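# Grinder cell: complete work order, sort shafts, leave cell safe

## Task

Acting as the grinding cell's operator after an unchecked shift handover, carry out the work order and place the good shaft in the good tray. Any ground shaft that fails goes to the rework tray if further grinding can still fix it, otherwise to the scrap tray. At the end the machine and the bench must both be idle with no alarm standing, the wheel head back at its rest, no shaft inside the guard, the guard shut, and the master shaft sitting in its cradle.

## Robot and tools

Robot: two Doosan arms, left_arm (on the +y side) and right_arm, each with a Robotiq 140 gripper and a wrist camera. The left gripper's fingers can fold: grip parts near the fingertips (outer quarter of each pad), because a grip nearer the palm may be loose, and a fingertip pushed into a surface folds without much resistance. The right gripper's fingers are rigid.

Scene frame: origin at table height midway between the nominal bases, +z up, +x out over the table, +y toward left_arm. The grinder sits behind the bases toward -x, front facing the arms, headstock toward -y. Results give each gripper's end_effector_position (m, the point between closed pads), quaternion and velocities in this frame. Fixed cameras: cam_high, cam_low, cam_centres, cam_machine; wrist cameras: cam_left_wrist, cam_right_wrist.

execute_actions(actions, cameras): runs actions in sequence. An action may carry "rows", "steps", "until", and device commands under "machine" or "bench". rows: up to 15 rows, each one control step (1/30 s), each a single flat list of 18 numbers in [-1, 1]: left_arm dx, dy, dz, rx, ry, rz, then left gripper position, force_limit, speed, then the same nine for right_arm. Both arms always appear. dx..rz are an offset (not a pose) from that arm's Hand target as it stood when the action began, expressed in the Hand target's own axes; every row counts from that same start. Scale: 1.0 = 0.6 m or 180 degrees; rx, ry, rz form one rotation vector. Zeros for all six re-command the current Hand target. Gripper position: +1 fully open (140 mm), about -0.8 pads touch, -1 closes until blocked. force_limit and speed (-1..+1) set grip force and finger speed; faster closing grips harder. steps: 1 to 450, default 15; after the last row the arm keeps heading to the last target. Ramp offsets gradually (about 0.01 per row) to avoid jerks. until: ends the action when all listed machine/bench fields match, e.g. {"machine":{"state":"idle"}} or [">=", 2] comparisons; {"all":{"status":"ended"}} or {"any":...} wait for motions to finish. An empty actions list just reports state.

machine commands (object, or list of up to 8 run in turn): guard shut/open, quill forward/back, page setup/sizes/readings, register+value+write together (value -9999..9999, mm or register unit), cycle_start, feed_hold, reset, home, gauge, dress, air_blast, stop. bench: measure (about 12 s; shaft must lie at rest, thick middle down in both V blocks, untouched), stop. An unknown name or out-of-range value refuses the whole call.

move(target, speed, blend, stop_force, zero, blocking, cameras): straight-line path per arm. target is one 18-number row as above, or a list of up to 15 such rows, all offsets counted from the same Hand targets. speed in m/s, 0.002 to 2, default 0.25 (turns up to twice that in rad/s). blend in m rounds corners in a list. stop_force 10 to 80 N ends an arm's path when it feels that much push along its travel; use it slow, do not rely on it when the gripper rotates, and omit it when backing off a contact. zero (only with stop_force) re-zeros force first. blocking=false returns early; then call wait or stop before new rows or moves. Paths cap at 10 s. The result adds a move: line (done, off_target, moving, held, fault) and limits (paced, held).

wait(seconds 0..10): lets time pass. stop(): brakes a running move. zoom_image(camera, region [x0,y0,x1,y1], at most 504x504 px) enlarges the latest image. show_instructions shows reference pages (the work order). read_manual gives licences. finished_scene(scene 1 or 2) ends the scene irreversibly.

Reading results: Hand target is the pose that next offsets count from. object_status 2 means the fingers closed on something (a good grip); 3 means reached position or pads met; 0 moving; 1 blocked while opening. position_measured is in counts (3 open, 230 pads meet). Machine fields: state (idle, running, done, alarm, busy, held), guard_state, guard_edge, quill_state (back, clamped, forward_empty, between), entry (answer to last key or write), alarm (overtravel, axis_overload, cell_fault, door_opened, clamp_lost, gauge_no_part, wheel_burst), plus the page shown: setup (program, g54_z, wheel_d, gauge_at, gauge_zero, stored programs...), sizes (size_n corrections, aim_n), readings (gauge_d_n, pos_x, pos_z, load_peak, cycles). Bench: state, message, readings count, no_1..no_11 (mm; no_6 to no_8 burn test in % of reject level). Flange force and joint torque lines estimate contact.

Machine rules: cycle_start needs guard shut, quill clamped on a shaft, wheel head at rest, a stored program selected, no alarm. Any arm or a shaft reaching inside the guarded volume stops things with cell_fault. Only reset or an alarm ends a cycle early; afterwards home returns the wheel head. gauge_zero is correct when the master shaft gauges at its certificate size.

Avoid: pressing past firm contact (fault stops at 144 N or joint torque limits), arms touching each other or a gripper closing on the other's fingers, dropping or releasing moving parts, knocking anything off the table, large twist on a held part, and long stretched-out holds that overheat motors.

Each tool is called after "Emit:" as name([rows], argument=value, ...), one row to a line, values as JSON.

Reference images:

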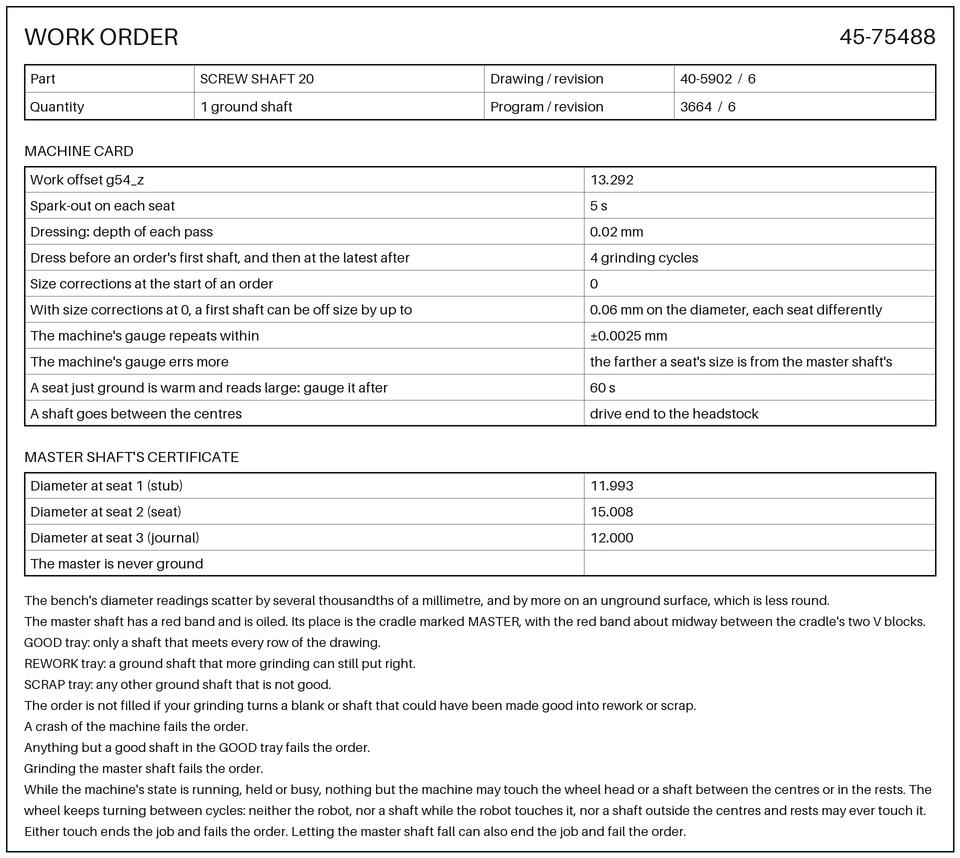

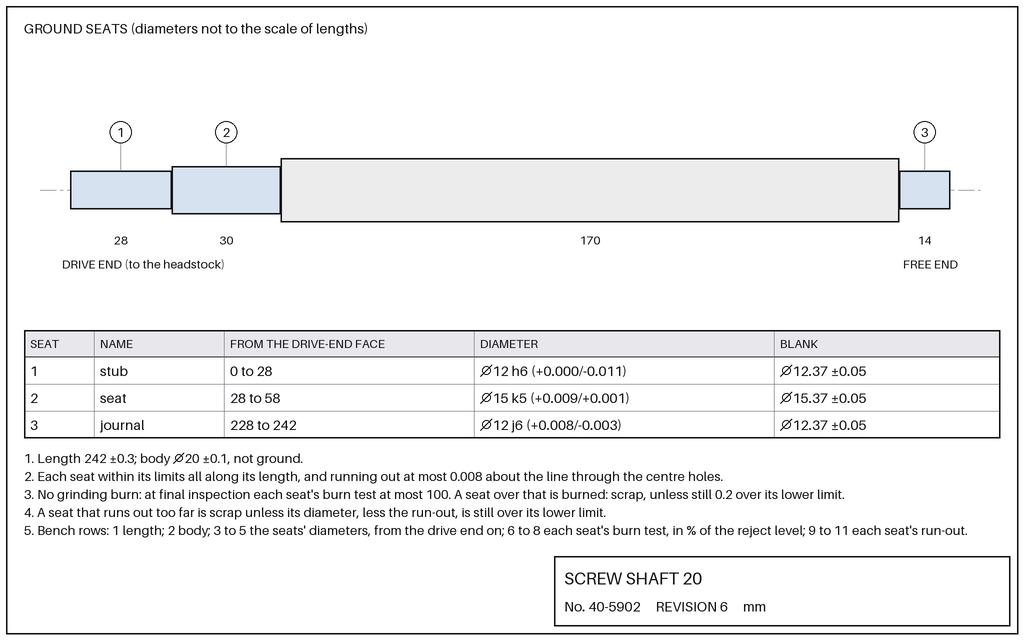

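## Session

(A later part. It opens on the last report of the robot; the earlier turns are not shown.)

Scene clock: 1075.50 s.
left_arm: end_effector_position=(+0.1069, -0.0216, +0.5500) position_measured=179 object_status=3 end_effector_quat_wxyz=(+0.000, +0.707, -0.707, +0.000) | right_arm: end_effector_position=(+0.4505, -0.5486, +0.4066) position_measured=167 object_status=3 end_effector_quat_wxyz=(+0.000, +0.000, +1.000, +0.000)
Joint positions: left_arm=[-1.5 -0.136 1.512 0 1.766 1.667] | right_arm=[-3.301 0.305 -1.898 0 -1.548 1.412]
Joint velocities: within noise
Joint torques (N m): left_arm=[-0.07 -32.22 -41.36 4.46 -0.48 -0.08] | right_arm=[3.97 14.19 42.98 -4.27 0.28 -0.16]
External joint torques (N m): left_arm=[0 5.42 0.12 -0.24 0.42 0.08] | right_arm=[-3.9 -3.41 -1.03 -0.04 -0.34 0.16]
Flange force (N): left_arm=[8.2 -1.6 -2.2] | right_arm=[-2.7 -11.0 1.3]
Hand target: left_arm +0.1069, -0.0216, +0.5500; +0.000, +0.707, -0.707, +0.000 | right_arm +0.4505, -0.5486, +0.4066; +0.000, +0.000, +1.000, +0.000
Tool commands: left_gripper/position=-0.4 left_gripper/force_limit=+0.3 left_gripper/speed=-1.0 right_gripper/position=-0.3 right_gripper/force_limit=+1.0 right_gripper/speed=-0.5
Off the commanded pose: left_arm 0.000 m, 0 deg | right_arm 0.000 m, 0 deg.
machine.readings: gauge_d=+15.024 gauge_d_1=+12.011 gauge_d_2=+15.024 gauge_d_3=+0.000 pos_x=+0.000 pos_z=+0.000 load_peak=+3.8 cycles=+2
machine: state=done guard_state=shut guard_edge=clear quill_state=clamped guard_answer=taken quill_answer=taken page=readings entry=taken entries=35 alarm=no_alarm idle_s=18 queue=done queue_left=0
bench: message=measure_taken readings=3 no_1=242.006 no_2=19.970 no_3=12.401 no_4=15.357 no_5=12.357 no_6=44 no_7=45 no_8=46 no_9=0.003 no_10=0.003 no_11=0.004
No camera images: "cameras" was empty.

Emit:
wait(seconds=10, cameras=[])

Emit:
wait(seconds=10, cameras=[])

Emit:
wait(seconds=10, cameras=[])

Emit:
wait(seconds=10, cameras=[])

Emit:
execute_actions([
  {"machine":[{"gauge":true},{"register":"gauge_at","value":1,"write":true},{"gauge":true}],"steps":450,"until":{"machine":{"queue":"done"}}},
], cameras=[])

Emit:
execute_actions([
  {"machine":[{"register":"gauge_at","value":3,"write":true},{"gauge":true}],"steps":450,"until":{"machine":{"queue":"done"}}},
], cameras=[])

Emit:
execute_actions([
  {"machine":[{"gauge":true},{"register":"gauge_at","value":2,"write":true},{"gauge":true}],"steps":450,"until":{"machine":{"queue":"done"}}},
], cameras=[])

Scene clock: 1091.90 s.
left_arm: end_effector_position=(+0.1069, -0.0216, +0.5500) position_measured=179 object_status=3 end_effector_quat_wxyz=(+0.000, +0.707, -0.707, +0.000) | right_arm: end_effector_position=(+0.4505, -0.5486, +0.4066) position_measured=167 object_status=3 end_effector_quat_wxyz=(+0.000, +0.000, +1.000, +0.000)
Joint positions: left_arm=[-1.5 -0.136 1.512 0 1.766 1.667] | right_arm=[-3.301 0.305 -1.898 0 -1.548 1.412]
Joint velocities: within noise
Joint torques (N m): left_arm=[-0.01 -31.58 -41.04 4.4 -0.47 0] | right_arm=[3.77 14.46 43.13 -4.25 0.3 -0.14]
External joint torques (N m): left_arm=[-0.08 4.86 -0.21 -0.18 0.41 0] | right_arm=[-3.83 -3.64 -1.24 -0.07 -0.36 0.14]
Flange force (N): left_arm=[7.8 -1.2 -2.7] | right_arm=[-2.9 -10.9 1.7]
Hand target: left_arm +0.1069, -0.0216, +0.5500; +0.000, +0.707, -0.707, +0.000 | right_arm +0.4505, -0.5486, +0.4066; +0.000, +0.000, +1.000, +0.000
Tool commands: left_gripper/position=-0.4 left_gripper/force_limit=+0.3 left_gripper/speed=-1.0 right_gripper/position=-0.3 right_gripper/force_limit=+1.0 right_gripper/speed=-0.5
Off the commanded pose: left_arm 0.000 m, 0 deg | right_arm 0.000 m, 0 deg.
machine.readings: gauge_d=+15.024 gauge_d_1=+12.011 gauge_d_2=+15.024 gauge_d_3=+0.000 pos_x=+0.000 pos_z=+0.000 load_peak=+3.8 cycles=+2
machine: state=done guard_state=shut guard_edge=clear quill_state=clamped guard_answer=taken quill_answer=taken page=readings entry=taken entries=35 alarm=no_alarm idle_s=34 queue=done queue_left=0
bench: message=measure_taken readings=3 no_1=242.006 no_2=19.970 no_3=12.401 no_4=15.357 no_5=12.357 no_6=44 no_7=45 no_8=46 no_9=0.003 no_10=0.003 no_11=0.004
wait: 10.00 s; at rest from the start
No camera images: "cameras" was empty.

Scene clock: 1101.90 s.
left_arm: end_effector_position=(+0.1069, -0.0216, +0.5500) position_measured=179 object_status=3 end_effector_quat_wxyz=(+0.000, +0.707, -0.707, +0.000) | right_arm: end_effector_position=(+0.4505, -0.5486, +0.4066) position_measured=167 object_status=3 end_effector_quat_wxyz=(+0.000, +0.000, +1.000, +0.000)
Joint positions: left_arm=[-1.5 -0.136 1.512 0 1.766 1.667] | right_arm=[-3.301 0.305 -1.898 0 -1.548 1.412]
Joint velocities: within noise
Joint torques (N m): left_arm=[-0.53 -31.52 -41.21 4.42 -0.4 -0.01] | right_arm=[3.99 14.22 43.05 -4.26 0.28 -0.16]
External joint torques (N m): left_arm=[0.42 4.92 -0.01 -0.21 0.34 0.01] | right_arm=[-4.03 -3.37 -1.06 -0.06 -0.34 0.16]
Flange force (N): left_arm=[7.5 -2.2 -2.2] | right_arm=[-2.6 -11.3 1.4]
Hand target: left_arm +0.1069, -0.0216, +0.5500; +0.000, +0.707, -0.707, +0.000 | right_arm +0.4505, -0.5486, +0.4066; +0.000, +0.000, +1.000, +0.000
Tool commands: left_gripper/position=-0.4 left_gripper/force_limit=+0.3 left_gripper/speed=-1.0 right_gripper/position=-0.3 right_gripper/force_limit=+1.0 right_gripper/speed=-0.5
Off the commanded pose: left_arm 0.000 m, 0 deg | right_arm 0.000 m, 0 deg.
machine.readings: gauge_d=+15.024 gauge_d_1=+12.011 gauge_d_2=+15.024 gauge_d_3=+0.000 pos_x=+0.000 pos_z=+0.000 load_peak=+3.8 cycles=+2
machine: state=done guard_state=shut guard_edge=clear quill_state=clamped guard_answer=taken quill_answer=taken page=readings entry=taken entries=35 alarm=no_alarm idle_s=44 queue=done queue_left=0
bench: message=measure_taken readings=3 no_1=242.006 no_2=19.970 no_3=12.401 no_4=15.357 no_5=12.357 no_6=44 no_7=45 no_8=46 no_9=0.003 no_10=0.003 no_11=0.004
wait: 10.00 s
No camera images: "cameras" was empty.

Scene clock: 1111.90 s.
left_arm: end_effector_position=(+0.1069, -0.0216, +0.5500) position_measured=179 object_status=3 end_effector_quat_wxyz=(+0.000, +0.707, -0.707, +0.000) | right_arm: end_effector_position=(+0.4505, -0.5486, +0.4066) position_measured=167 object_status=3 end_effector_quat_wxyz=(+0.000, +0.000, +1.000, +0.000)
Joint positions: left_arm=[-1.5 -0.136 1.512 0 1.766 1.667] | right_arm=[-3.301 0.305 -1.898 0 -1.548 1.412]
Joint velocities: within noise
Joint torques (N m): left_arm=[-0.15 -31.9 -41.32 4.41 -0.46 -0.09] | right_arm=[4.04 14.33 42.96 -4.23 0.27 -0.2]
External joint torques (N m): left_arm=[0.14 4.66 -0.07 -0.17 0.41 0.08] | right_arm=[-3.96 -3.41 -0.75 -0.11 -0.32 0.2]
Flange force (N): left_arm=[7.3 -1.7 -2.3] | right_arm=[-3.0 -11.1 0.9]
Hand target: left_arm +0.1069, -0.0216, +0.5500; +0.000, +0.707, -0.707, +0.000 | right_arm +0.4505, -0.5486, +0.4066; +0.000, +0.000, +1.000, +0.000
Tool commands: left_gripper/position=-0.4 left_gripper/force_limit=+0.3 left_gripper/speed=-1.0 right_gripper/position=-0.3 right_gripper/force_limit=+1.0 right_gripper/speed=-0.5
Off the commanded pose: left_arm 0.000 m, 0 deg | right_arm 0.000 m, 0 deg.
machine.readings: gauge_d=+15.024 gauge_d_1=+12.011 gauge_d_2=+15.024 gauge_d_3=+0.000 pos_x=+0.000 pos_z=+0.000 load_peak=+3.8 cycles=+2
machine: state=done guard_state=shut guard_edge=clear quill_state=clamped guard_answer=taken quill_answer=taken page=readings entry=taken entries=35 alarm=no_alarm idle_s=54 queue=done queue_left=0
bench: message=measure_taken readings=3 no_1=242.006 no_2=19.970 no_3=12.401 no_4=15.357 no_5=12.357 no_6=44 no_7=45 no_8=46 no_9=0.003 no_10=0.003 no_11=0.004
wait: 10.00 s
No camera images: "cameras" was empty.

Scene clock: 1121.90 s.
left_arm: end_effector_position=(+0.1069, -0.0216, +0.5500) position_measured=179 object_status=3 end_effector_quat_wxyz=(+0.000, +0.707, -0.707, +0.000) | right_arm: end_effector_position=(+0.4505, -0.5486, +0.4066) position_measured=167 object_status=3 end_effector_quat_wxyz=(+0.000, +0.000, +1.000, +0.000)
Joint positions: left_arm=[-1.5 -0.136 1.512 0 1.766 1.667] | right_arm=[-3.301 0.305 -1.898 0 -1.548 1.412]
Joint velocities: within noise
Joint torques (N m): left_arm=[0.32 -31.91 -41.19 4.5 -0.41 0] | right_arm=[3.98 14.3 43.07 -4.22 0.27 -0.18]
External joint torques (N m): left_arm=[-0.31 4.57 -0.22 -0.25 0.36 0] | right_arm=[-3.86 -3.59 -1.14 -0.09 -0.33 0.18]
Flange force (N): left_arm=[7.4 -0.6 -2.5] | right_arm=[-2.9 -10.9 1.6]
Hand target: left_arm +0.1069, -0.0216, +0.5500; +0.000, +0.707, -0.707, +0.000 | right_arm +0.4505, -0.5486, +0.4066; +0.000, +0.000, +1.000, +0.000
Tool commands: left_gripper/position=-0.4 left_gripper/force_limit=+0.3 left_gripper/speed=-1.0 right_gripper/position=-0.3 right_gripper/force_limit=+1.0 right_gripper/speed=-0.5
Off the commanded pose: left_arm 0.000 m, 0 deg | right_arm 0.000 m, 0 deg.
machine.readings: gauge_d=+15.024 gauge_d_1=+12.011 gauge_d_2=+15.024 gauge_d_3=+0.000 pos_x=+0.000 pos_z=+0.000 load_peak=+3.8 cycles=+2
machine: state=done guard_state=shut guard_edge=clear quill_state=clamped guard_answer=taken quill_answer=taken page=readings entry=taken entries=35 alarm=no_alarm idle_s=64 queue=done queue_left=0
bench: message=measure_taken readings=3 no_1=242.006 no_2=19.970 no_3=12.401 no_4=15.357 no_5=12.357 no_6=44 no_7=45 no_8=46 no_9=0.003 no_10=0.003 no_11=0.004
wait: 10.00 s
No camera images: "cameras" was empty.

Scene clock: 1130.40 s.
left_arm: end_effector_position=(+0.1069, -0.0216, +0.5500) position_measured=179 object_status=3 end_effector_quat_wxyz=(+0.000, +0.707, -0.707, +0.000) | right_arm: end_effector_position=(+0.4505, -0.5486, +0.4066) position_measured=167 object_status=3 end_effector_quat_wxyz=(+0.000, +0.000, +1.000, +0.000)
Joint positions: left_arm=[-1.5 -0.136 1.512 0 1.766 1.667] | right_arm=[-3.301 0.305 -1.898 0 -1.548 1.412]
Joint velocities: within noise
Joint torques (N m): left_arm=[-0.55 -31.94 -41.12 4.38 -0.43 0.03] | right_arm=[4.28 14.58 42.88 -4.24 0.29 -0.21]
External joint torques (N m): left_arm=[0.61 4.53 -0.28 -0.14 0.38 -0.03] | right_arm=[-4.34 -3.79 -1 -0.07 -0.35 0.21]
Flange force (N): left_arm=[7.2 -2.5 -2.7] | right_arm=[-3.2 -12.2 1.3]
Hand target: left_arm +0.1069, -0.0216, +0.5500; +0.000, +0.707, -0.707, +0.000 | right_arm +0.4505, -0.5486, +0.4066; +0.000, +0.000, +1.000, +0.000
Tool commands: left_gripper/position=-0.4 left_gripper/force_limit=+0.3 left_gripper/speed=-1.0 right_gripper/position=-0.3 right_gripper/force_limit=+1.0 right_gripper/speed=-0.5
Off the commanded pose: left_arm 0.000 m, 0 deg | right_arm 0.000 m, 0 deg.
machine.readings: gauge_d=+12.012 gauge_d_1=+12.012 gauge_d_2=+15.025 gauge_d_3=+0.000 pos_x=+0.000 pos_z=+0.000 load_peak=+3.8 cycles=+2
machine: state=done guard_state=shut guard_edge=clear quill_state=clamped guard_answer=taken quill_answer=taken page=readings entry=taken entries=38 alarm=no_alarm idle_s=72 queue=done queue_left=0
bench: message=measure_taken readings=3 no_1=242.006 no_2=19.970 no_3=12.401 no_4=15.357 no_5=12.357 no_6=44 no_7=45 no_8=46 no_9=0.003 no_10=0.003 no_11=0.004
No camera images: "cameras" was empty.

Scene clock: 1134.87 s.
left_arm: end_effector_position=(+0.1069, -0.0216, +0.5500) position_measured=179 object_status=3 end_effector_quat_wxyz=(+0.000, +0.707, -0.707, +0.000) | right_arm: end_effector_position=(+0.4505, -0.5486, +0.4066) position_measured=167 object_status=3 end_effector_quat_wxyz=(+0.000, +0.000, +1.000, +0.000)
Joint positions: left_arm=[-1.5 -0.136 1.512 0 1.766 1.667] | right_arm=[-3.301 0.305 -1.898 0 -1.548 1.412]
Joint velocities: within noise
Joint torques (N m): left_arm=[0.21 -31.98 -41.21 4.44 -0.45 0.01] | right_arm=[3.91 14.38 43.03 -4.22 0.28 -0.14]
External joint torques (N m): left_arm=[-0.33 5.3 -0.04 -0.22 0.39 -0.01] | right_arm=[-3.81 -3.61 -1.01 -0.1 -0.33 0.14]
Flange force (N): left_arm=[8.3 -0.7 -2.4] | right_arm=[-3.1 -10.9 1.3]
Hand target: left_arm +0.1069, -0.0216, +0.5500; +0.000, +0.707, -0.707, +0.000 | right_arm +0.4505, -0.5486, +0.4066; +0.000, +0.000, +1.000, +0.000
Tool commands: left_gripper/position=-0.4 left_gripper/force_limit=+0.3 left_gripper/speed=-1.0 right_gripper/position=-0.3 right_gripper/force_limit=+1.0 right_gripper/speed=-0.5
Off the commanded pose: left_arm 0.000 m, 0 deg | right_arm 0.000 m, 0 deg.
machine.readings: gauge_d=+12.018 gauge_d_1=+12.012 gauge_d_2=+15.025 gauge_d_3=+12.018 pos_x=+0.000 pos_z=+0.000 load_peak=+3.8 cycles=+2
machine: state=done guard_state=shut guard_edge=clear quill_state=clamped guard_answer=taken quill_answer=taken page=readings entry=taken entries=40 alarm=no_alarm idle_s=77 queue=done queue_left=0
bench: message=measure_taken readings=3 no_1=242.006 no_2=19.970 no_3=12.401 no_4=15.357 no_5=12.357 no_6=44 no_7=45 no_8=46 no_9=0.003 no_10=0.003 no_11=0.004
No camera images: "cameras" was empty.

Scene clock: 1143.37 s.
left_arm: end_effector_position=(+0.1069, -0.0216, +0.5500) position_measured=179 object_status=3 end_effector_quat_wxyz=(+0.000, +0.707, -0.707, +0.000) | right_arm: end_effector_position=(+0.4505, -0.5486, +0.4066) position_measured=167 object_status=3 end_effector_quat_wxyz=(+0.000, +0.000, +1.000, +0.000)
Joint positions: left_arm=[-1.5 -0.136 1.512 0 1.766 1.667] | right_arm=[-3.301 0.305 -1.898 0 -1.548 1.412]
Joint velocities: within noise
Joint torques (N m): left_arm=[0.11 -31.43 -41.32 4.49 -0.37 -0.01] | right_arm=[4.1 14.32 43 -4.22 0.31 -0.14]
External joint torques (N m): left_arm=[0.02 3.32 -0.32 -0.22 0.33 0.01] | right_arm=[-4.17 -3.42 -0.96 -0.1 -0.36 0.14]
Flange force (N): left_arm=[5.5 -1.0 -2.3] | right_arm=[-2.7 -11.8 1.2]
Hand target: left_arm +0.1069, -0.0216, +0.5500; +0.000, +0.707, -0.707, +0.000 | right_arm +0.4505, -0.5486, +0.4066; +0.000, +0.000, +1.000, +0.000
Tool commands: left_gripper/position=-0.4 left_gripper/force_limit=+0.3 left_gripper/speed=-1.0 right_gripper/position=-0.3 right_gripper/force_limit=+1.0 right_gripper/speed=-0.5
Off the commanded pose: left_arm 0.000 m, 0 deg | right_arm 0.000 m, 0 deg.
machine.readings: gauge_d=+15.023 gauge_d_1=+12.012 gauge_d_2=+15.023 gauge_d_3=+12.019 pos_x=+0.000 pos_z=+0.000 load_peak=+3.8 cycles=+2
machine: state=done guard_state=shut guard_edge=clear quill_state=clamped guard_answer=taken quill_answer=taken page=readings entry=taken entries=43 alarm=no_alarm idle_s=85 queue=done queue_left=0
bench: message=measure_taken readings=3 no_1=242.006 no_2=19.970 no_3=12.401 no_4=15.357 no_5=12.357 no_6=44 no_7=45 no_8=46 no_9=0.003 no_10=0.003 no_11=0.004
No camera images: "cameras" was empty.

Emit:
execute_actions([
  {"machine":[{"register":"size_1","value":-0.0025,"write":true},{"register":"size_2","value":-0.004,"write":true},{"register":"size_3","value":-0.002,"write":true},{"cycle_start":true}],"steps":30},
], cameras=[])

Emit:
execute_actions([
  {"steps":450,"until":{"machine":{"state":["!=","running"]}}},
  {"steps":450,"until":{"machine":{"state":["!=","running"]}}},
  {"steps":450,"until":{"machine":{"state":["!=","running"]}}},
], cameras=[])

Emit:
execute_actions([
  {"steps":450,"until":{"machine":{"state":["!=","running"]}}},
  {"steps":450,"until":{"machine":{"state":["!=","running"]}}},
  {"steps":450,"until":{"machine":{"state":["!=","running"]}}},
], cameras=[])

Emit:
execute_actions([
  {"steps":450,"until":{"machine":{"state":["!=","running"]}}},
  {"steps":450,"until":{"machine":{"state":["!=","running"]}}},
  {"steps":450,"until":{"machine":{"state":["!=","running"]}}},
], cameras=[])

Emit:
execute_actions([
  {"steps":450,"until":{"machine":{"state":["!=","running"]}}},
  {"steps":450,"until":{"machine":{"state":["!=","running"]}}},
  {"steps":450,"until":{"machine":{"state":["!=","running"]}}},
], cameras=[])

Emit:
execute_actions([
  {"steps":450,"until":{"machine":{"state":["!=","running"]}}},
  {"steps":450,"until":{"machine":{"state":["!=","running"]}}},
  {"steps":450,"until":{"machine":{"state":["!=","running"]}}},
], cameras=[])

Scene clock: 1153.73 s.
left_arm: end_effector_position=(+0.1069, -0.0216, +0.5500) position_measured=179 object_status=3 end_effector_quat_wxyz=(+0.000, +0.707, -0.707, +0.000) | right_arm: end_effector_position=(+0.4505, -0.5486, +0.4066) position_measured=167 object_status=3 end_effector_quat_wxyz=(+0.000, +0.000, +1.000, +0.000)
Joint positions: left_arm=[-1.5 -0.136 1.512 0 1.766 1.667] | right_arm=[-3.301 0.305 -1.898 0 -1.548 1.412]
Joint velocities: within noise
Joint torques (N m): left_arm=[-0.24 -31.74 -41.43 4.47 -0.48 0.02] | right_arm=[3.74 14.3 43.19 -4.18 0.25 -0.16]
External joint torques (N m): left_arm=[0.24 4.72 0.09 -0.24 0.42 -0.02] | right_arm=[-3.73 -3.42 -1.09 -0.15 -0.3 0.16]
Flange force (N): left_arm=[7.1 -1.7 -2.0] | right_arm=[-2.8 -10.6 1.5]
Hand target: left_arm +0.1069, -0.0216, +0.5500; +0.000, +0.707, -0.707, +0.000 | right_arm +0.4505, -0.5486, +0.4066; +0.000, +0.000, +1.000, +0.000
Tool commands: left_gripper/position=-0.4 left_gripper/force_limit=+0.3 left_gripper/speed=-1.0 right_gripper/position=-0.3 right_gripper/force_limit=+1.0 right_gripper/speed=-0.5
Off the commanded pose: left_arm 0.000 m, 0 deg | right_arm 0.000 m, 0 deg.
machine.readings: gauge_d=+15.023 gauge_d_1=+0.000 gauge_d_2=+0.000 gauge_d_3=+0.000 pos_x=-68.000 pos_z=+14.000 load_peak=+0.0 cycles=+2
machine: state=running guard_state=shut guard_edge=clear quill_state=clamped guard_answer=taken quill_answer=taken page=readings entry=taken entries=47 alarm=no_alarm idle_s=95 queue=running queue_left=0
bench: message=measure_taken readings=3 no_1=242.006 no_2=19.970 no_3=12.401 no_4=15.357 no_5=12.357 no_6=44 no_7=45 no_8=46 no_9=0.003 no_10=0.003 no_11=0.004
No camera images: "cameras" was empty.

Scene clock: 1198.93 s.
left_arm: end_effector_position=(+0.1069, -0.0216, +0.5500) position_measured=179 object_status=3 end_effector_quat_wxyz=(+0.000, +0.707, -0.707, +0.000) | right_arm: end_effector_position=(+0.4505, -0.5486, +0.4066) position_measured=167 object_status=3 end_effector_quat_wxyz=(+0.000, +0.000, +1.000, +0.000)
Joint positions: left_arm=[-1.5 -0.136 1.512 0 1.766 1.667] | right_arm=[-3.301 0.305 -1.898 0 -1.548 1.412]
Joint velocities: within noise
Joint torques (N m): left_arm=[0.31 -31.34 -41.28 4.37 -0.41 -0.15] | right_arm=[3.93 14.43 43.03 -4.25 0.24 -0.17]
External joint torques (N m): left_arm=[-0.23 3.53 -0.24 -0.12 0.37 0.15] | right_arm=[-3.97 -3.5 -0.88 -0.09 -0.29 0.17]
External joint torques at the end of the 1st action: left_arm=[-0.2 4.54 -0.41 -0.2 0.37 -0.01] | right_arm=[-3.75 -3.61 -0.98 -0.11 -0.34 0.14]
External joint torques at the end of the 2nd action: left_arm=[0.04 4.72 -0.29 -0.24 0.42 0.06] | right_arm=[-3.78 -3.47 -1.04 -0.07 -0.33 0.17]
Flange force (N): left_arm=[5.8 -0.8 -2.3] | right_arm=[-3.0 -11.3 1.2]
Flange force at the end of the 1st action (N): left_arm=[7.6 -0.8 -2.9] | right_arm=[-3.2 -10.8 1.3]
Flange force at the end of the 2nd action (N): left_arm=[7.7 -1.5 -2.8] | right_arm=[-2.9 -10.7 1.4]
Hand target: left_arm +0.1069, -0.0216, +0.5500; +0.000, +0.707, -0.707, +0.000 | right_arm +0.4505, -0.5486, +0.4066; +0.000, +0.000, +1.000, +0.000
Tool commands: left_gripper/position=-0.4 left_gripper/force_limit=+0.3 left_gripper/speed=-1.0 right_gripper/position=-0.3 right_gripper/force_limit=+1.0 right_gripper/speed=-0.5
Off the commanded pose: left_arm 0.000 m, 0 deg | right_arm 0.000 m, 0 deg.
machine.readings: gauge_d=+15.023 gauge_d_1=+0.000 gauge_d_2=+0.000 gauge_d_3=+0.000 pos_x=-366.320 pos_z=+14.000 load_peak=+0.0 cycles=+2
machine: state=running guard_state=shut guard_edge=clear quill_state=clamped guard_answer=taken quill_answer=taken page=readings entry=taken entries=47 alarm=no_alarm idle_s=140 queue=running queue_left=0
bench: message=measure_taken readings=3 no_1=242.006 no_2=19.970 no_3=12.401 no_4=15.357 no_5=12.357 no_6=44 no_7=45 no_8=46 no_9=0.003 no_10=0.003 no_11=0.004
No camera images: "cameras" was empty.

Scene clock: 1244.13 s.
left_arm: end_effector_position=(+0.1069, -0.0216, +0.5500) position_measured=179 object_status=3 end_effector_quat_wxyz=(+0.000, +0.707, -0.707, +0.000) | right_arm: end_effector_position=(+0.4505, -0.5486, +0.4066) position_measured=167 object_status=3 end_effector_quat_wxyz=(+0.000, +0.000, +1.000, +0.000)
Joint positions: left_arm=[-1.5 -0.136 1.512 0 1.766 1.667] | right_arm=[-3.301 0.305 -1.898 0 -1.548 1.412]
Joint velocities: within noise
Joint torques (N m): left_arm=[-0.42 -32.55 -40.69 4.42 -0.46 0.01] | right_arm=[4.04 14.63 43.29 -4.25 0.29 -0.18]
External joint torques (N m): left_arm=[0.49 5.03 -0.77 -0.17 0.41 -0.01] | right_arm=[-3.98 -3.87 -1.3 -0.06 -0.34 0.18]
External joint torques at the end of the 1st action: left_arm=[0.44 4.46 -0.34 -0.23 0.3 0.04] | right_arm=[-3.64 -3.26 -1.14 -0.11 -0.35 0.18]
External joint torques at the end of the 2nd action: left_arm=[0.37 4.21 0.02 -0.28 0.31 -0.02] | right_arm=[-3.79 -3.16 -0.85 -0.12 -0.32 0.16]
Flange force (N): left_arm=[8.7 -2.5 -3.9] | right_arm=[-3.2 -11.3 1.8]
Flange force at the end of the 1st action (N): left_arm=[7.3 -2.3 -2.6] | right_arm=[-2.5 -10.2 1.5]
Flange force at the end of the 2nd action (N): left_arm=[6.4 -1.9 -1.8] | right_arm=[-2.6 -10.7 1.0]
Hand target: left_arm +0.1069, -0.0216, +0.5500; +0.000, +0.707, -0.707, +0.000 | right_arm +0.4505, -0.5486, +0.4066; +0.000, +0.000, +1.000, +0.000
Tool commands: left_gripper/position=-0.4 left_gripper/force_limit=+0.3 left_gripper/speed=-1.0 right_gripper/position=-0.3 right_gripper/force_limit=+1.0 right_gripper/speed=-0.5
Off the commanded pose: left_arm 0.000 m, 0 deg | right_arm 0.000 m, 0 deg.
machine.readings: gauge_d=+15.023 gauge_d_1=+0.000 gauge_d_2=+0.000 gauge_d_3=+0.000 pos_x=-362.904 pos_z=+43.000 load_peak=+1.2 cycles=+2
machine: state=running guard_state=shut guard_edge=clear quill_state=clamped guard_answer=taken quill_answer=taken page=readings entry=taken entries=47 alarm=no_alarm idle_s=185 queue=running queue_left=0
bench: message=measure_taken readings=3 no_1=242.006 no_2=19.970 no_3=12.401 no_4=15.357 no_5=12.357 no_6=44 no_7=45 no_8=46 no_9=0.003 no_10=0.003 no_11=0.004
No camera images: "cameras" was empty.

Scene clock: 1289.33 s.
left_arm: end_effector_position=(+0.1069, -0.0216, +0.5500) position_measured=179 object_status=3 end_effector_quat_wxyz=(+0.000, +0.707, -0.707, +0.000) | right_arm: end_effector_position=(+0.4505, -0.5486, +0.4066) position_measured=167 object_status=3 end_effector_quat_wxyz=(+0.000, +0.000, +1.000, +0.000)
Joint positions: left_arm=[-1.5 -0.136 1.512 0 1.766 1.667] | right_arm=[-3.301 0.305 -1.898 0 -1.548 1.412]
Joint velocities: within noise
Joint torques (N m): left_arm=[-0.26 -32.51 -40.91 4.44 -0.47 0.03] | right_arm=[3.87 14.16 43.12 -4.22 0.25 -0.18]
External joint torques (N m): left_arm=[0.26 5.07 -0.52 -0.21 0.42 -0.03] | right_arm=[-3.92 -3.29 -1.07 -0.11 -0.3 0.18]
External joint torques at the end of the 1st action: left_arm=[0.03 4.77 -0.39 -0.28 0.4 0.01] | right_arm=[-3.67 -3.51 -0.96 -0.13 -0.31 0.18]
External joint torques at the end of the 2nd action: left_arm=[0.67 4.55 -0.03 -0.23 0.42 0.02] | right_arm=[-3.93 -3.55 -1 -0.12 -0.32 0.17]
Flange force (N): left_arm=[8.5 -2.0 -3.4] | right_arm=[-2.5 -11.0 1.5]
Flange force at the end of the 1st action (N): left_arm=[7.9 -1.5 -3.0] | right_arm=[-3.1 -10.4 1.3]
Flange force at the end of the 2nd action (N): left_arm=[6.9 -2.7 -2.2] | right_arm=[-3.0 -11.2 1.3]
Hand target: left_arm +0.1069, -0.0216, +0.5500; +0.000, +0.707, -0.707, +0.000 | right_arm +0.4505, -0.5486, +0.4066; +0.000, +0.000, +1.000, +0.000
Tool commands: left_gripper/position=-0.4 left_gripper/force_limit=+0.3 left_gripper/speed=-1.0 right_gripper/position=-0.3 right_gripper/force_limit=+1.0 right_gripper/speed=-0.5
Off the commanded pose: left_arm 0.000 m, 0 deg | right_arm 0.000 m, 0 deg.
machine.readings: gauge_d=+15.023 gauge_d_1=+0.000 gauge_d_2=+0.000 gauge_d_3=+0.000 pos_x=-363.348 pos_z=+43.000 load_peak=+1.2 cycles=+2
machine: state=running guard_state=shut guard_edge=clear quill_state=clamped guard_answer=taken quill_answer=taken page=readings entry=taken entries=47 alarm=no_alarm idle_s=230 queue=running queue_left=0
bench: message=measure_taken readings=3 no_1=242.006 no_2=19.970 no_3=12.401 no_4=15.357 no_5=12.357 no_6=44 no_7=45 no_8=46 no_9=0.003 no_10=0.003 no_11=0.004
No camera images: "cameras" was empty.

Scene clock: 1334.53 s.
left_arm: end_effector_position=(+0.1069, -0.0216, +0.5500) position_measured=179 object_status=3 end_effector_quat_wxyz=(+0.000, +0.707, -0.707, +0.000) | right_arm: end_effector_position=(+0.4505, -0.5486, +0.4066) position_measured=167 object_status=3 end_effector_quat_wxyz=(+0.000, +0.000, +1.000, +0.000)
Joint positions: left_arm=[-1.5 -0.136 1.512 0 1.766 1.667] | right_arm=[-3.301 0.305 -1.898 0 -1.548 1.412]
Joint velocities: within noise
Joint torques (N m): left_arm=[-0.08 -31.84 -41.16 4.4 -0.38 -0.07] | right_arm=[3.79 14.46 42.96 -4.19 0.25 -0.16]
External joint torques (N m): left_arm=[0.14 4.26 -0.31 -0.16 0.33 0.07] | right_arm=[-3.85 -3.61 -0.97 -0.13 -0.3 0.16]
External joint torques at the end of the 1st action: left_arm=[0.29 4.9 0.14 -0.21 0.39 0.04] | right_arm=[-4.09 -3.74 -1.04 -0.13 -0.35 0.19]
External joint torques at the end of the 2nd action: left_arm=[0.4 4.21 -0.46 -0.24 0.36 -0.06] | right_arm=[-3.87 -3.71 -1.12 -0.13 -0.31 0.17]
Flange force (N): left_arm=[7.0 -1.7 -2.6] | right_arm=[-3.2 -11.0 1.3]
Flange force at the end of the 1st action (N): left_arm=[7.3 -2.0 -1.9] | right_arm=[-3.2 -11.6 1.3]
Flange force at the end of the 2nd action (N): left_arm=[7.0 -2.0 -2.9] | right_arm=[-3.2 -11.0 1.6]
Hand target: left_arm +0.1069, -0.0216, +0.5500; +0.000, +0.707, -0.707, +0.000 | right_arm +0.4505, -0.5486, +0.4066; +0.000, +0.000, +1.000, +0.000
Tool commands: left_gripper/position=-0.4 left_gripper/force_limit=+0.3 left_gripper/speed=-1.0 right_gripper/position=-0.3 right_gripper/force_limit=+1.0 right_gripper/speed=-0.5
Off the commanded pose: left_arm 0.000 m, 0 deg | right_arm 0.000 m, 0 deg.
machine.readings: gauge_d=+15.023 gauge_d_1=+0.000 gauge_d_2=+0.000 gauge_d_3=+0.000 pos_x=-365.929 pos_z=+235.000 load_peak=+1.6 cycles=+2
machine: state=running guard_state=shut guard_edge=clear quill_state=clamped guard_answer=taken quill_answer=taken page=readings entry=taken entries=47 alarm=no_alarm idle_s=274 queue=running queue_left=0
bench: message=measure_taken readings=3 no_1=242.006 no_2=19.970 no_3=12.401 no_4=15.357 no_5=12.357 no_6=44 no_7=45 no_8=46 no_9=0.003 no_10=0.003 no_11=0.004
No camera images: "cameras" was empty.

Scene clock: 1379.73 s.
left_arm: end_effector_position=(+0.1069, -0.0216, +0.5500) position_measured=179 object_status=3 end_effector_quat_wxyz=(+0.000, +0.707, -0.707, +0.000) | right_arm: end_effector_position=(+0.4505, -0.5486, +0.4066) position_measured=167 object_status=3 end_effector_quat_wxyz=(+0.000, +0.000, +1.000, +0.000)
Joint positions: left_arm=[-1.5 -0.136 1.512 0 1.766 1.667] | right_arm=[-3.301 0.305 -1.898 0 -1.548 1.412]
Joint velocities: within noise
Joint torques (N m): left_arm=[-0.22 -32.81 -41.03 4.49 -0.41 0.03] | right_arm=[3.53 14.18 42.92 -4.23 0.25 -0.16]
External joint torques (N m): left_arm=[0.29 5.34 -0.41 -0.24 0.35 -0.03] | right_arm=[-3.47 -3.38 -0.91 -0.09 -0.3 0.16]
External joint torques at the end of the 1st action: left_arm=[0.66 4.89 -0.04 -0.28 0.36 0.01] | right_arm=[-3.73 -3.6 -1.22 -0.11 -0.32 0.11]
External joint torques at the end of the 2nd action: left_arm=[0.32 5.32 0.1 -0.2 0.4 0.02] | right_arm=[-4.18 -3.79 -0.79 -0.08 -0.32 0.13]
Flange force (N): left_arm=[8.8 -2.1 -3.2] | right_arm=[-3.0 -9.9 1.2]
Flange force at the end of the 1st action (N): left_arm=[7.5 -2.8 -2.3] | right_arm=[-2.9 -10.7 1.7]
Flange force at the end of the 2nd action (N): left_arm=[8.0 -2.1 -2.2] | right_arm=[-3.5 -12.1 0.9]
Hand target: left_arm +0.1069, -0.0216, +0.5500; +0.000, +0.707, -0.707, +0.000 | right_arm +0.4505, -0.5486, +0.4066; +0.000, +0.000, +1.000, +0.000
Tool commands: left_gripper/position=-0.4 left_gripper/force_limit=+0.3 left_gripper/speed=-1.0 right_gripper/position=-0.3 right_gripper/force_limit=+1.0 right_gripper/speed=-0.5
Off the commanded pose: left_arm 0.000 m, 0 deg | right_arm 0.000 m, 0 deg.
machine.readings: gauge_d=+15.023 gauge_d_1=+0.000 gauge_d_2=+0.000 gauge_d_3=+0.000 pos_x=-366.353 pos_z=+235.000 load_peak=+1.6 cycles=+2
machine: state=running guard_state=shut guard_edge=clear quill_state=clamped guard_answer=taken quill_answer=taken page=readings entry=taken entries=47 alarm=no_alarm idle_s=319 queue=running queue_left=0
bench: message=measure_taken readings=3 no_1=242.006 no_2=19.970 no_3=12.401 no_4=15.357 no_5=12.357 no_6=44 no_7=45 no_8=46 no_9=0.003 no_10=0.003 no_11=0.004
No camera images: "cameras" was empty.

Emit:
execute_actions([
  {"steps":450,"until":{"machine":{"state":["!=","running"]}}},
  {"steps":450,"until":{"machine":{"state":["!=","running"]}}},
], cameras=[])

Emit:
execute_actions([
  {"steps":20},
  {"machine":[{"register":"gauge_at","value":2,"write":true},{"gauge":true},{"gauge":true},{"register":"gauge_at","value":1,"write":true},{"gauge":true}],"steps":450,"until":{"machine":{"queue":"done"}}},
], cameras=[])

Emit:
wait(seconds=10, cameras=[])

Emit:
wait(seconds=10, cameras=[])

Emit:
wait(seconds=10, cameras=[])

Emit:
execute_actions([
  {"machine":[{"gauge":true},{"register":"gauge_at","value":2,"write":true},{"gauge":true}],"steps":450,"until":{"machine":{"queue":"done"}}},
], cameras=[])

Emit:
execute_actions([
  {"machine":[{"register":"gauge_at","value":3,"write":true},{"gauge":true}],"steps":450,"until":{"machine":{"queue":"done"}}},
], cameras=[])

Emit:
execute_actions([
  {"machine":[{"gauge":true},{"register":"gauge_at","value":1,"write":true},{"gauge":true}],"steps":450,"until":{"machine":{"queue":"done"}}},
], cameras=[])

Scene clock: 1416.90 s.
left_arm: end_effector_position=(+0.1069, -0.0216, +0.5500) position_measured=179 object_status=3 end_effector_quat_wxyz=(+0.000, +0.707, -0.707, +0.000) | right_arm: end_effector_position=(+0.4505, -0.5486, +0.4066) position_measured=167 object_status=3 end_effector_quat_wxyz=(+0.000, +0.000, +1.000, +0.000)
Joint positions: left_arm=[-1.5 -0.136 1.512 0 1.766 1.667] | right_arm=[-3.301 0.305 -1.898 0 -1.548 1.412]
Joint velocities: within noise
Joint torques (N m): left_arm=[-0.54 -31.94 -41.21 4.41 -0.46 -0.07] | right_arm=[4.08 14.29 43.01 -4.21 0.28 -0.16]
External joint torques (N m): left_arm=[0.52 4.77 -0.16 -0.18 0.41 0.07] | right_arm=[-4.03 -3.5 -1.02 -0.11 -0.34 0.16]
External joint torques at the end of the 1st action: left_arm=[-0.15 4.71 -0.06 -0.14 0.42 0.04] | right_arm=[-4.11 -3.87 -1.29 -0.08 -0.32 0.16]
Flange force (N): left_arm=[7.5 -2.6 -2.5] | right_arm=[-2.8 -11.4 1.3]
Flange force at the end of the 1st action (N): left_arm=[7.4 -1.0 -2.4] | right_arm=[-3.1 -11.7 1.8]
Hand target: left_arm +0.1069, -0.0216, +0.5500; +0.000, +0.707, -0.707, +0.000 | right_arm +0.4505, -0.5486, +0.4066; +0.000, +0.000, +1.000, +0.000
Tool commands: left_gripper/position=-0.4 left_gripper/force_limit=+0.3 left_gripper/speed=-1.0 right_gripper/position=-0.3 right_gripper/force_limit=+1.0 right_gripper/speed=-0.5
Off the commanded pose: left_arm 0.000 m, 0 deg | right_arm 0.000 m, 0 deg.
machine.readings: gauge_d=+15.023 gauge_d_1=+0.000 gauge_d_2=+0.000 gauge_d_3=+0.000 pos_x=+0.000 pos_z=+0.000 load_peak=+1.6 cycles=+3
machine: state=done guard_state=shut guard_edge=clear quill_state=clamped guard_answer=taken quill_answer=taken page=readings entry=taken entries=47 alarm=no_alarm idle_s=0 queue=done queue_left=0
bench: message=measure_taken readings=3 no_1=242.006 no_2=19.970 no_3=12.401 no_4=15.357 no_5=12.357 no_6=44 no_7=45 no_8=46 no_9=0.003 no_10=0.003 no_11=0.004
No camera images: "cameras" was empty.

Scene clock: 1430.30 s.
left_arm: end_effector_position=(+0.1069, -0.0216, +0.5500) position_measured=179 object_status=3 end_effector_quat_wxyz=(+0.000, +0.707, -0.707, +0.000) | right_arm: end_effector_position=(+0.4505, -0.5486, +0.4066) position_measured=167 object_status=3 end_effector_quat_wxyz=(+0.000, +0.000, +1.000, +0.000)
Joint positions: left_arm=[-1.5 -0.136 1.512 0 1.766 1.667] | right_arm=[-3.301 0.305 -1.898 0 -1.548 1.412]
Joint velocities: within noise
Joint torques (N m): left_arm=[0.17 -32.67 -41.38 4.51 -0.41 0.05] | right_arm=[3.86 14.44 43.09 -4.25 0.28 -0.13]
External joint torques (N m): left_arm=[-0.19 5.67 0.07 -0.29 0.35 -0.05] | right_arm=[-3.97 -3.52 -1.04 -0.08 -0.33 0.13]
External joint torques at the end of the 1st action: left_arm=[0.29 5.6 0.05 -0.21 0.43 0.06] | right_arm=[-3.66 -3.79 -1.3 -0.12 -0.31 0.14]
Flange force (N): left_arm=[8.7 -1.0 -2.3] | right_arm=[-2.9 -11.3 1.4]
Flange force at the end of the 1st action (N): left_arm=[8.5 -2.2 -2.4] | right_arm=[-3.2 -10.5 1.9]
Hand target: left_arm +0.1069, -0.0216, +0.5500; +0.000, +0.707, -0.707, +0.000 | right_arm +0.4505, -0.5486, +0.4066; +0.000, +0.000, +1.000, +0.000
Tool commands: left_gripper/position=-0.4 left_gripper/force_limit=+0.3 left_gripper/speed=-1.0 right_gripper/position=-0.3 right_gripper/force_limit=+1.0 right_gripper/speed=-0.5
Off the commanded pose: left_arm 0.000 m, 0 deg | right_arm 0.000 m, 0 deg.
machine.readings: gauge_d=+11.997 gauge_d_1=+11.997 gauge_d_2=+15.004 gauge_d_3=+0.000 pos_x=+0.000 pos_z=+0.000 load_peak=+1.6 cycles=+3
machine: state=done guard_state=shut guard_edge=clear quill_state=clamped guard_answer=taken quill_answer=taken page=readings entry=taken entries=52 alarm=no_alarm idle_s=14 queue=done queue_left=0
bench: message=measure_taken readings=3 no_1=242.006 no_2=19.970 no_3=12.401 no_4=15.357 no_5=12.357 no_6=44 no_7=45 no_8=46 no_9=0.003 no_10=0.003 no_11=0.004
No camera images: "cameras" was empty.

Scene clock: 1440.30 s.
left_arm: end_effector_position=(+0.1069, -0.0216, +0.5500) position_measured=179 object_status=3 end_effector_quat_wxyz=(+0.000, +0.707, -0.707, +0.000) | right_arm: end_effector_position=(+0.4505, -0.5486, +0.4066) position_measured=167 object_status=3 end_effector_quat_wxyz=(+0.000, +0.000, +1.000, +0.000)
Joint positions: left_arm=[-1.5 -0.136 1.512 0 1.766 1.667] | right_arm=[-3.301 0.305 -1.898 0 -1.548 1.412]
Joint velocities: within noise
Joint torques (N m): left_arm=[-0.19 -31.88 -41.32 4.5 -0.41 0] | right_arm=[3.3 14.32 42.91 -4.17 0.29 -0.15]
External joint torques (N m): left_arm=[0.27 4.31 -0.13 -0.26 0.36 0] | right_arm=[-3.33 -3.49 -0.95 -0.16 -0.35 0.15]
Flange force (N): left_arm=[6.8 -1.7 -2.3] | right_arm=[-3.2 -9.6 1.2]
Hand target: left_arm +0.1069, -0.0216, +0.5500; +0.000, +0.707, -0.707, +0.000 | right_arm +0.4505, -0.5486, +0.4066; +0.000, +0.000, +1.000, +0.000
Tool commands: left_gripper/position=-0.4 left_gripper/force_limit=+0.3 left_gripper/speed=-1.0 right_gripper/position=-0.3 right_gripper/force_limit=+1.0 right_gripper/speed=-0.5
Off the commanded pose: left_arm 0.000 m, 0 deg | right_arm 0.000 m, 0 deg.
machine.readings: gauge_d=+11.997 gauge_d_1=+11.997 gauge_d_2=+15.004 gauge_d_3=+0.000 pos_x=+0.000 pos_z=+0.000 load_peak=+1.6 cycles=+3
machine: state=done guard_state=shut guard_edge=clear quill_state=clamped guard_answer=taken quill_answer=taken page=readings entry=taken entries=52 alarm=no_alarm idle_s=23 queue=done queue_left=0
bench: message=measure_taken readings=3 no_1=242.006 no_2=19.970 no_3=12.401 no_4=15.357 no_5=12.357 no_6=44 no_7=45 no_8=46 no_9=0.003 no_10=0.003 no_11=0.004
wait: 10.00 s
No camera images: "cameras" was empty.

Scene clock: 1450.30 s.
left_arm: end_effector_position=(+0.1069, -0.0216, +0.5500) position_measured=179 object_status=3 end_effector_quat_wxyz=(+0.000, +0.707, -0.707, +0.000) | right_arm: end_effector_position=(+0.4505, -0.5486, +0.4066) position_measured=167 object_status=3 end_effector_quat_wxyz=(+0.000, +0.000, +1.000, +0.000)
Joint positions: left_arm=[-1.5 -0.136 1.512 0 1.766 1.667] | right_arm=[-3.301 0.305 -1.898 0 -1.548 1.412]
Joint velocities: within noise
Joint torques (N m): left_arm=[-0.79 -31.87 -41.33 4.48 -0.32 -0.03] | right_arm=[4.24 14.4 43.01 -4.21 0.24 -0.17]
External joint torques (N m): left_arm=[0.79 4.48 -0.1 -0.24 0.27 0.03] | right_arm=[-4.32 -3.55 -1.06 -0.12 -0.3 0.17]
Flange force (N): left_arm=[6.9 -3.0 -2.1] | right_arm=[-2.8 -12.2 1.5]
Hand target: left_arm +0.1069, -0.0216, +0.5500; +0.000, +0.707, -0.707, +0.000 | right_arm +0.4505, -0.5486, +0.4066; +0.000, +0.000, +1.000, +0.000
Tool commands: left_gripper/position=-0.4 left_gripper/force_limit=+0.3 left_gripper/speed=-1.0 right_gripper/position=-0.3 right_gripper/force_limit=+1.0 right_gripper/speed=-0.5
Off the commanded pose: left_arm 0.000 m, 0 deg | right_arm 0.000 m, 0 deg.
machine.readings: gauge_d=+11.997 gauge_d_1=+11.997 gauge_d_2=+15.004 gauge_d_3=+0.000 pos_x=+0.000 pos_z=+0.000 load_peak=+1.6 cycles=+3
machine: state=done guard_state=shut guard_edge=clear quill_state=clamped guard_answer=taken quill_answer=taken page=readings entry=taken entries=52 alarm=no_alarm idle_s=33 queue=done queue_left=0
bench: message=measure_taken readings=3 no_1=242.006 no_2=19.970 no_3=12.401 no_4=15.357 no_5=12.357 no_6=44 no_7=45 no_8=46 no_9=0.003 no_10=0.003 no_11=0.004
wait: 10.00 s
No camera images: "cameras" was empty.

Scene clock: 1460.30 s.
left_arm: end_effector_position=(+0.1069, -0.0216, +0.5500) position_measured=179 object_status=3 end_effector_quat_wxyz=(+0.000, +0.707, -0.707, +0.000) | right_arm: end_effector_position=(+0.4505, -0.5486, +0.4066) position_measured=167 object_status=3 end_effector_quat_wxyz=(+0.000, +0.000, +1.000, +0.000)
Joint positions: left_arm=[-1.5 -0.136 1.512 0 1.766 1.667] | right_arm=[-3.301 0.305 -1.898 0 -1.548 1.412]
Joint velocities: within noise
Joint torques (N m): left_arm=[-0.06 -31.92 -40.92 4.42 -0.41 -0.01] | right_arm=[4.08 14.65 43.05 -4.2 0.27 -0.19]
External joint torques (N m): left_arm=[0.01 5.1 -0.32 -0.21 0.35 0.01] | right_arm=[-4.36 -3.64 -1.02 -0.14 -0.32 0.19]
Flange force (N): left_arm=[8.3 -1.5 -2.9] | right_arm=[-2.9 -12.3 1.3]
Hand target: left_arm +0.1069, -0.0216, +0.5500; +0.000, +0.707, -0.707, +0.000 | right_arm +0.4505, -0.5486, +0.4066; +0.000, +0.000, +1.000, +0.000
Tool commands: left_gripper/position=-0.4 left_gripper/force_limit=+0.3 left_gripper/speed=-1.0 right_gripper/position=-0.3 right_gripper/force_limit=+1.0 right_gripper/speed=-0.5
Off the commanded pose: left_arm 0.000 m, 0 deg | right_arm 0.000 m, 0 deg.
machine.readings: gauge_d=+11.997 gauge_d_1=+11.997 gauge_d_2=+15.004 gauge_d_3=+0.000 pos_x=+0.000 pos_z=+0.000 load_peak=+1.6 cycles=+3
machine: state=done guard_state=shut guard_edge=clear quill_state=clamped guard_answer=taken quill_answer=taken page=readings entry=taken entries=52 alarm=no_alarm idle_s=43 queue=done queue_left=0
bench: message=measure_taken readings=3 no_1=242.006 no_2=19.970 no_3=12.401 no_4=15.357 no_5=12.357 no_6=44 no_7=45 no_8=46 no_9=0.003 no_10=0.003 no_11=0.004
wait: 10.00 s
No camera images: "cameras" was empty.

Scene clock: 1468.80 s.
left_arm: end_effector_position=(+0.1069, -0.0216, +0.5500) position_measured=179 object_status=3 end_effector_quat_wxyz=(+0.000, +0.707, -0.707, +0.000) | right_arm: end_effector_position=(+0.4505, -0.5486, +0.4066) position_measured=167 object_status=3 end_effector_quat_wxyz=(+0.000, +0.000, +1.000, +0.000)
Joint positions: left_arm=[-1.5 -0.136 1.512 0 1.766 1.667] | right_arm=[-3.301 0.305 -1.898 0 -1.548 1.412]
Joint velocities: within noise
Joint torques (N m): left_arm=[0.06 -31.93 -41.07 4.36 -0.43 0.04] | right_arm=[3.95 14.29 42.92 -4.21 0.24 -0.1]
External joint torques (N m): left_arm=[-0.06 4.59 -0.34 -0.13 0.38 -0.04] | right_arm=[-3.96 -3.47 -0.92 -0.12 -0.29 0.1]
Flange force (N): left_arm=[7.6 -1.1 -2.8] | right_arm=[-2.9 -11.4 1.2]
Hand target: left_arm +0.1069, -0.0216, +0.5500; +0.000, +0.707, -0.707, +0.000 | right_arm +0.4505, -0.5486, +0.4066; +0.000, +0.000, +1.000, +0.000
Tool commands: left_gripper/position=-0.4 left_gripper/force_limit=+0.3 left_gripper/speed=-1.0 right_gripper/position=-0.3 right_gripper/force_limit=+1.0 right_gripper/speed=-0.5
Off the commanded pose: left_arm 0.000 m, 0 deg | right_arm 0.000 m, 0 deg.
machine.readings: gauge_d=+15.004 gauge_d_1=+11.996 gauge_d_2=+15.004 gauge_d_3=+0.000 pos_x=+0.000 pos_z=+0.000 load_peak=+1.6 cycles=+3
machine: state=done guard_state=shut guard_edge=clear quill_state=clamped guard_answer=taken quill_answer=taken page=readings entry=taken entries=55 alarm=no_alarm idle_s=52 queue=done queue_left=0
bench: message=measure_taken readings=3 no_1=242.006 no_2=19.970 no_3=12.401 no_4=15.357 no_5=12.357 no_6=44 no_7=45 no_8=46 no_9=0.003 no_10=0.003 no_11=0.004
No camera images: "cameras" was empty.

Scene clock: 1473.27 s.
left_arm: end_effector_position=(+0.1069, -0.0216, +0.5500) position_measured=179 object_status=3 end_effector_quat_wxyz=(+0.000, +0.707, -0.707, +0.000) | right_arm: end_effector_position=(+0.4505, -0.5486, +0.4066) position_measured=167 object_status=3 end_effector_quat_wxyz=(+0.000, +0.000, +1.000, +0.000)
Joint positions: left_arm=[-1.5 -0.136 1.512 0 1.766 1.667] | right_arm=[-3.301 0.305 -1.898 0 -1.548 1.412]
Joint velocities: within noise
Joint torques (N m): left_arm=[-0.2 -31.82 -41.13 4.43 -0.48 -0.02] | right_arm=[3.98 14.1 43.11 -4.23 0.2 -0.13]
External joint torques (N m): left_arm=[0.2 4.73 -0.21 -0.19 0.42 0.02] | right_arm=[-4 -3.19 -1.01 -0.1 -0.25 0.13]
Flange force (N): left_arm=[7.5 -1.8 -2.7] | right_arm=[-2.4 -11.3 1.4]
Hand target: left_arm +0.1069, -0.0216, +0.5500; +0.000, +0.707, -0.707, +0.000 | right_arm +0.4505, -0.5486, +0.4066; +0.000, +0.000, +1.000, +0.000
Tool commands: left_gripper/position=-0.4 left_gripper/force_limit=+0.3 left_gripper/speed=-1.0 right_gripper/position=-0.3 right_gripper/force_limit=+1.0 right_gripper/speed=-0.5
Off the commanded pose: left_arm 0.000 m, 0 deg | right_arm 0.000 m, 0 deg.
machine.readings: gauge_d=+12.002 gauge_d_1=+11.996 gauge_d_2=+15.004 gauge_d_3=+12.002 pos_x=+0.000 pos_z=+0.000 load_peak=+1.6 cycles=+3
machine: state=done guard_state=shut guard_edge=clear quill_state=clamped guard_answer=taken quill_answer=taken page=readings entry=taken entries=57 alarm=no_alarm idle_s=56 queue=done queue_left=0
bench: message=measure_taken readings=3 no_1=242.006 no_2=19.970 no_3=12.401 no_4=15.357 no_5=12.357 no_6=44 no_7=45 no_8=46 no_9=0.003 no_10=0.003 no_11=0.004
No camera images: "cameras" was empty.

Scene clock: 1481.77 s.
left_arm: end_effector_position=(+0.1069, -0.0216, +0.5500) position_measured=179 object_status=3 end_effector_quat_wxyz=(+0.000, +0.707, -0.707, +0.000) | right_arm: end_effector_position=(+0.4505, -0.5486, +0.4066) position_measured=167 object_status=3 end_effector_quat_wxyz=(+0.000, +0.000, +1.000, +0.000)
Joint positions: left_arm=[-1.5 -0.136 1.512 0 1.766 1.667] | right_arm=[-3.301 0.305 -1.898 0 -1.548 1.412]
Joint velocities: within noise
Joint torques (N m): left_arm=[0.2 -32.24 -41.06 4.49 -0.36 -0.04] | right_arm=[3.79 14.29 43.07 -4.24 0.31 -0.14]
External joint torques (N m): left_arm=[-0.16 4.78 -0.39 -0.24 0.31 0.04] | right_arm=[-3.9 -3.33 -0.94 -0.1 -0.36 0.14]
Flange force (N): left_arm=[7.9 -1.1 -2.9] | right_arm=[-2.7 -11.1 1.1]
Hand target: left_arm +0.1069, -0.0216, +0.5500; +0.000, +0.707, -0.707, +0.000 | right_arm +0.4505, -0.5486, +0.4066; +0.000, +0.000, +1.000, +0.000
Tool commands: left_gripper/position=-0.4 left_gripper/force_limit=+0.3 left_gripper/speed=-1.0 right_gripper/position=-0.3 right_gripper/force_limit=+1.0 right_gripper/speed=-0.5
Off the commanded pose: left_arm 0.000 m, 0 deg | right_arm 0.000 m, 0 deg.
machine.readings: gauge_d=+11.996 gauge_d_1=+11.996 gauge_d_2=+15.004 gauge_d_3=+12.002 pos_x=+0.000 pos_z=+0.000 load_peak=+1.6 cycles=+3
machine: state=done guard_state=shut guard_edge=clear quill_state=clamped guard_answer=taken quill_answer=taken page=readings entry=taken entries=60 alarm=no_alarm idle_s=64 queue=done queue_left=0
bench: message=measure_taken readings=3 no_1=242.006 no_2=19.970 no_3=12.401 no_4=15.357 no_5=12.357 no_6=44 no_7=45 no_8=46 no_9=0.003 no_10=0.003 no_11=0.004
No camera images: "cameras" was empty.


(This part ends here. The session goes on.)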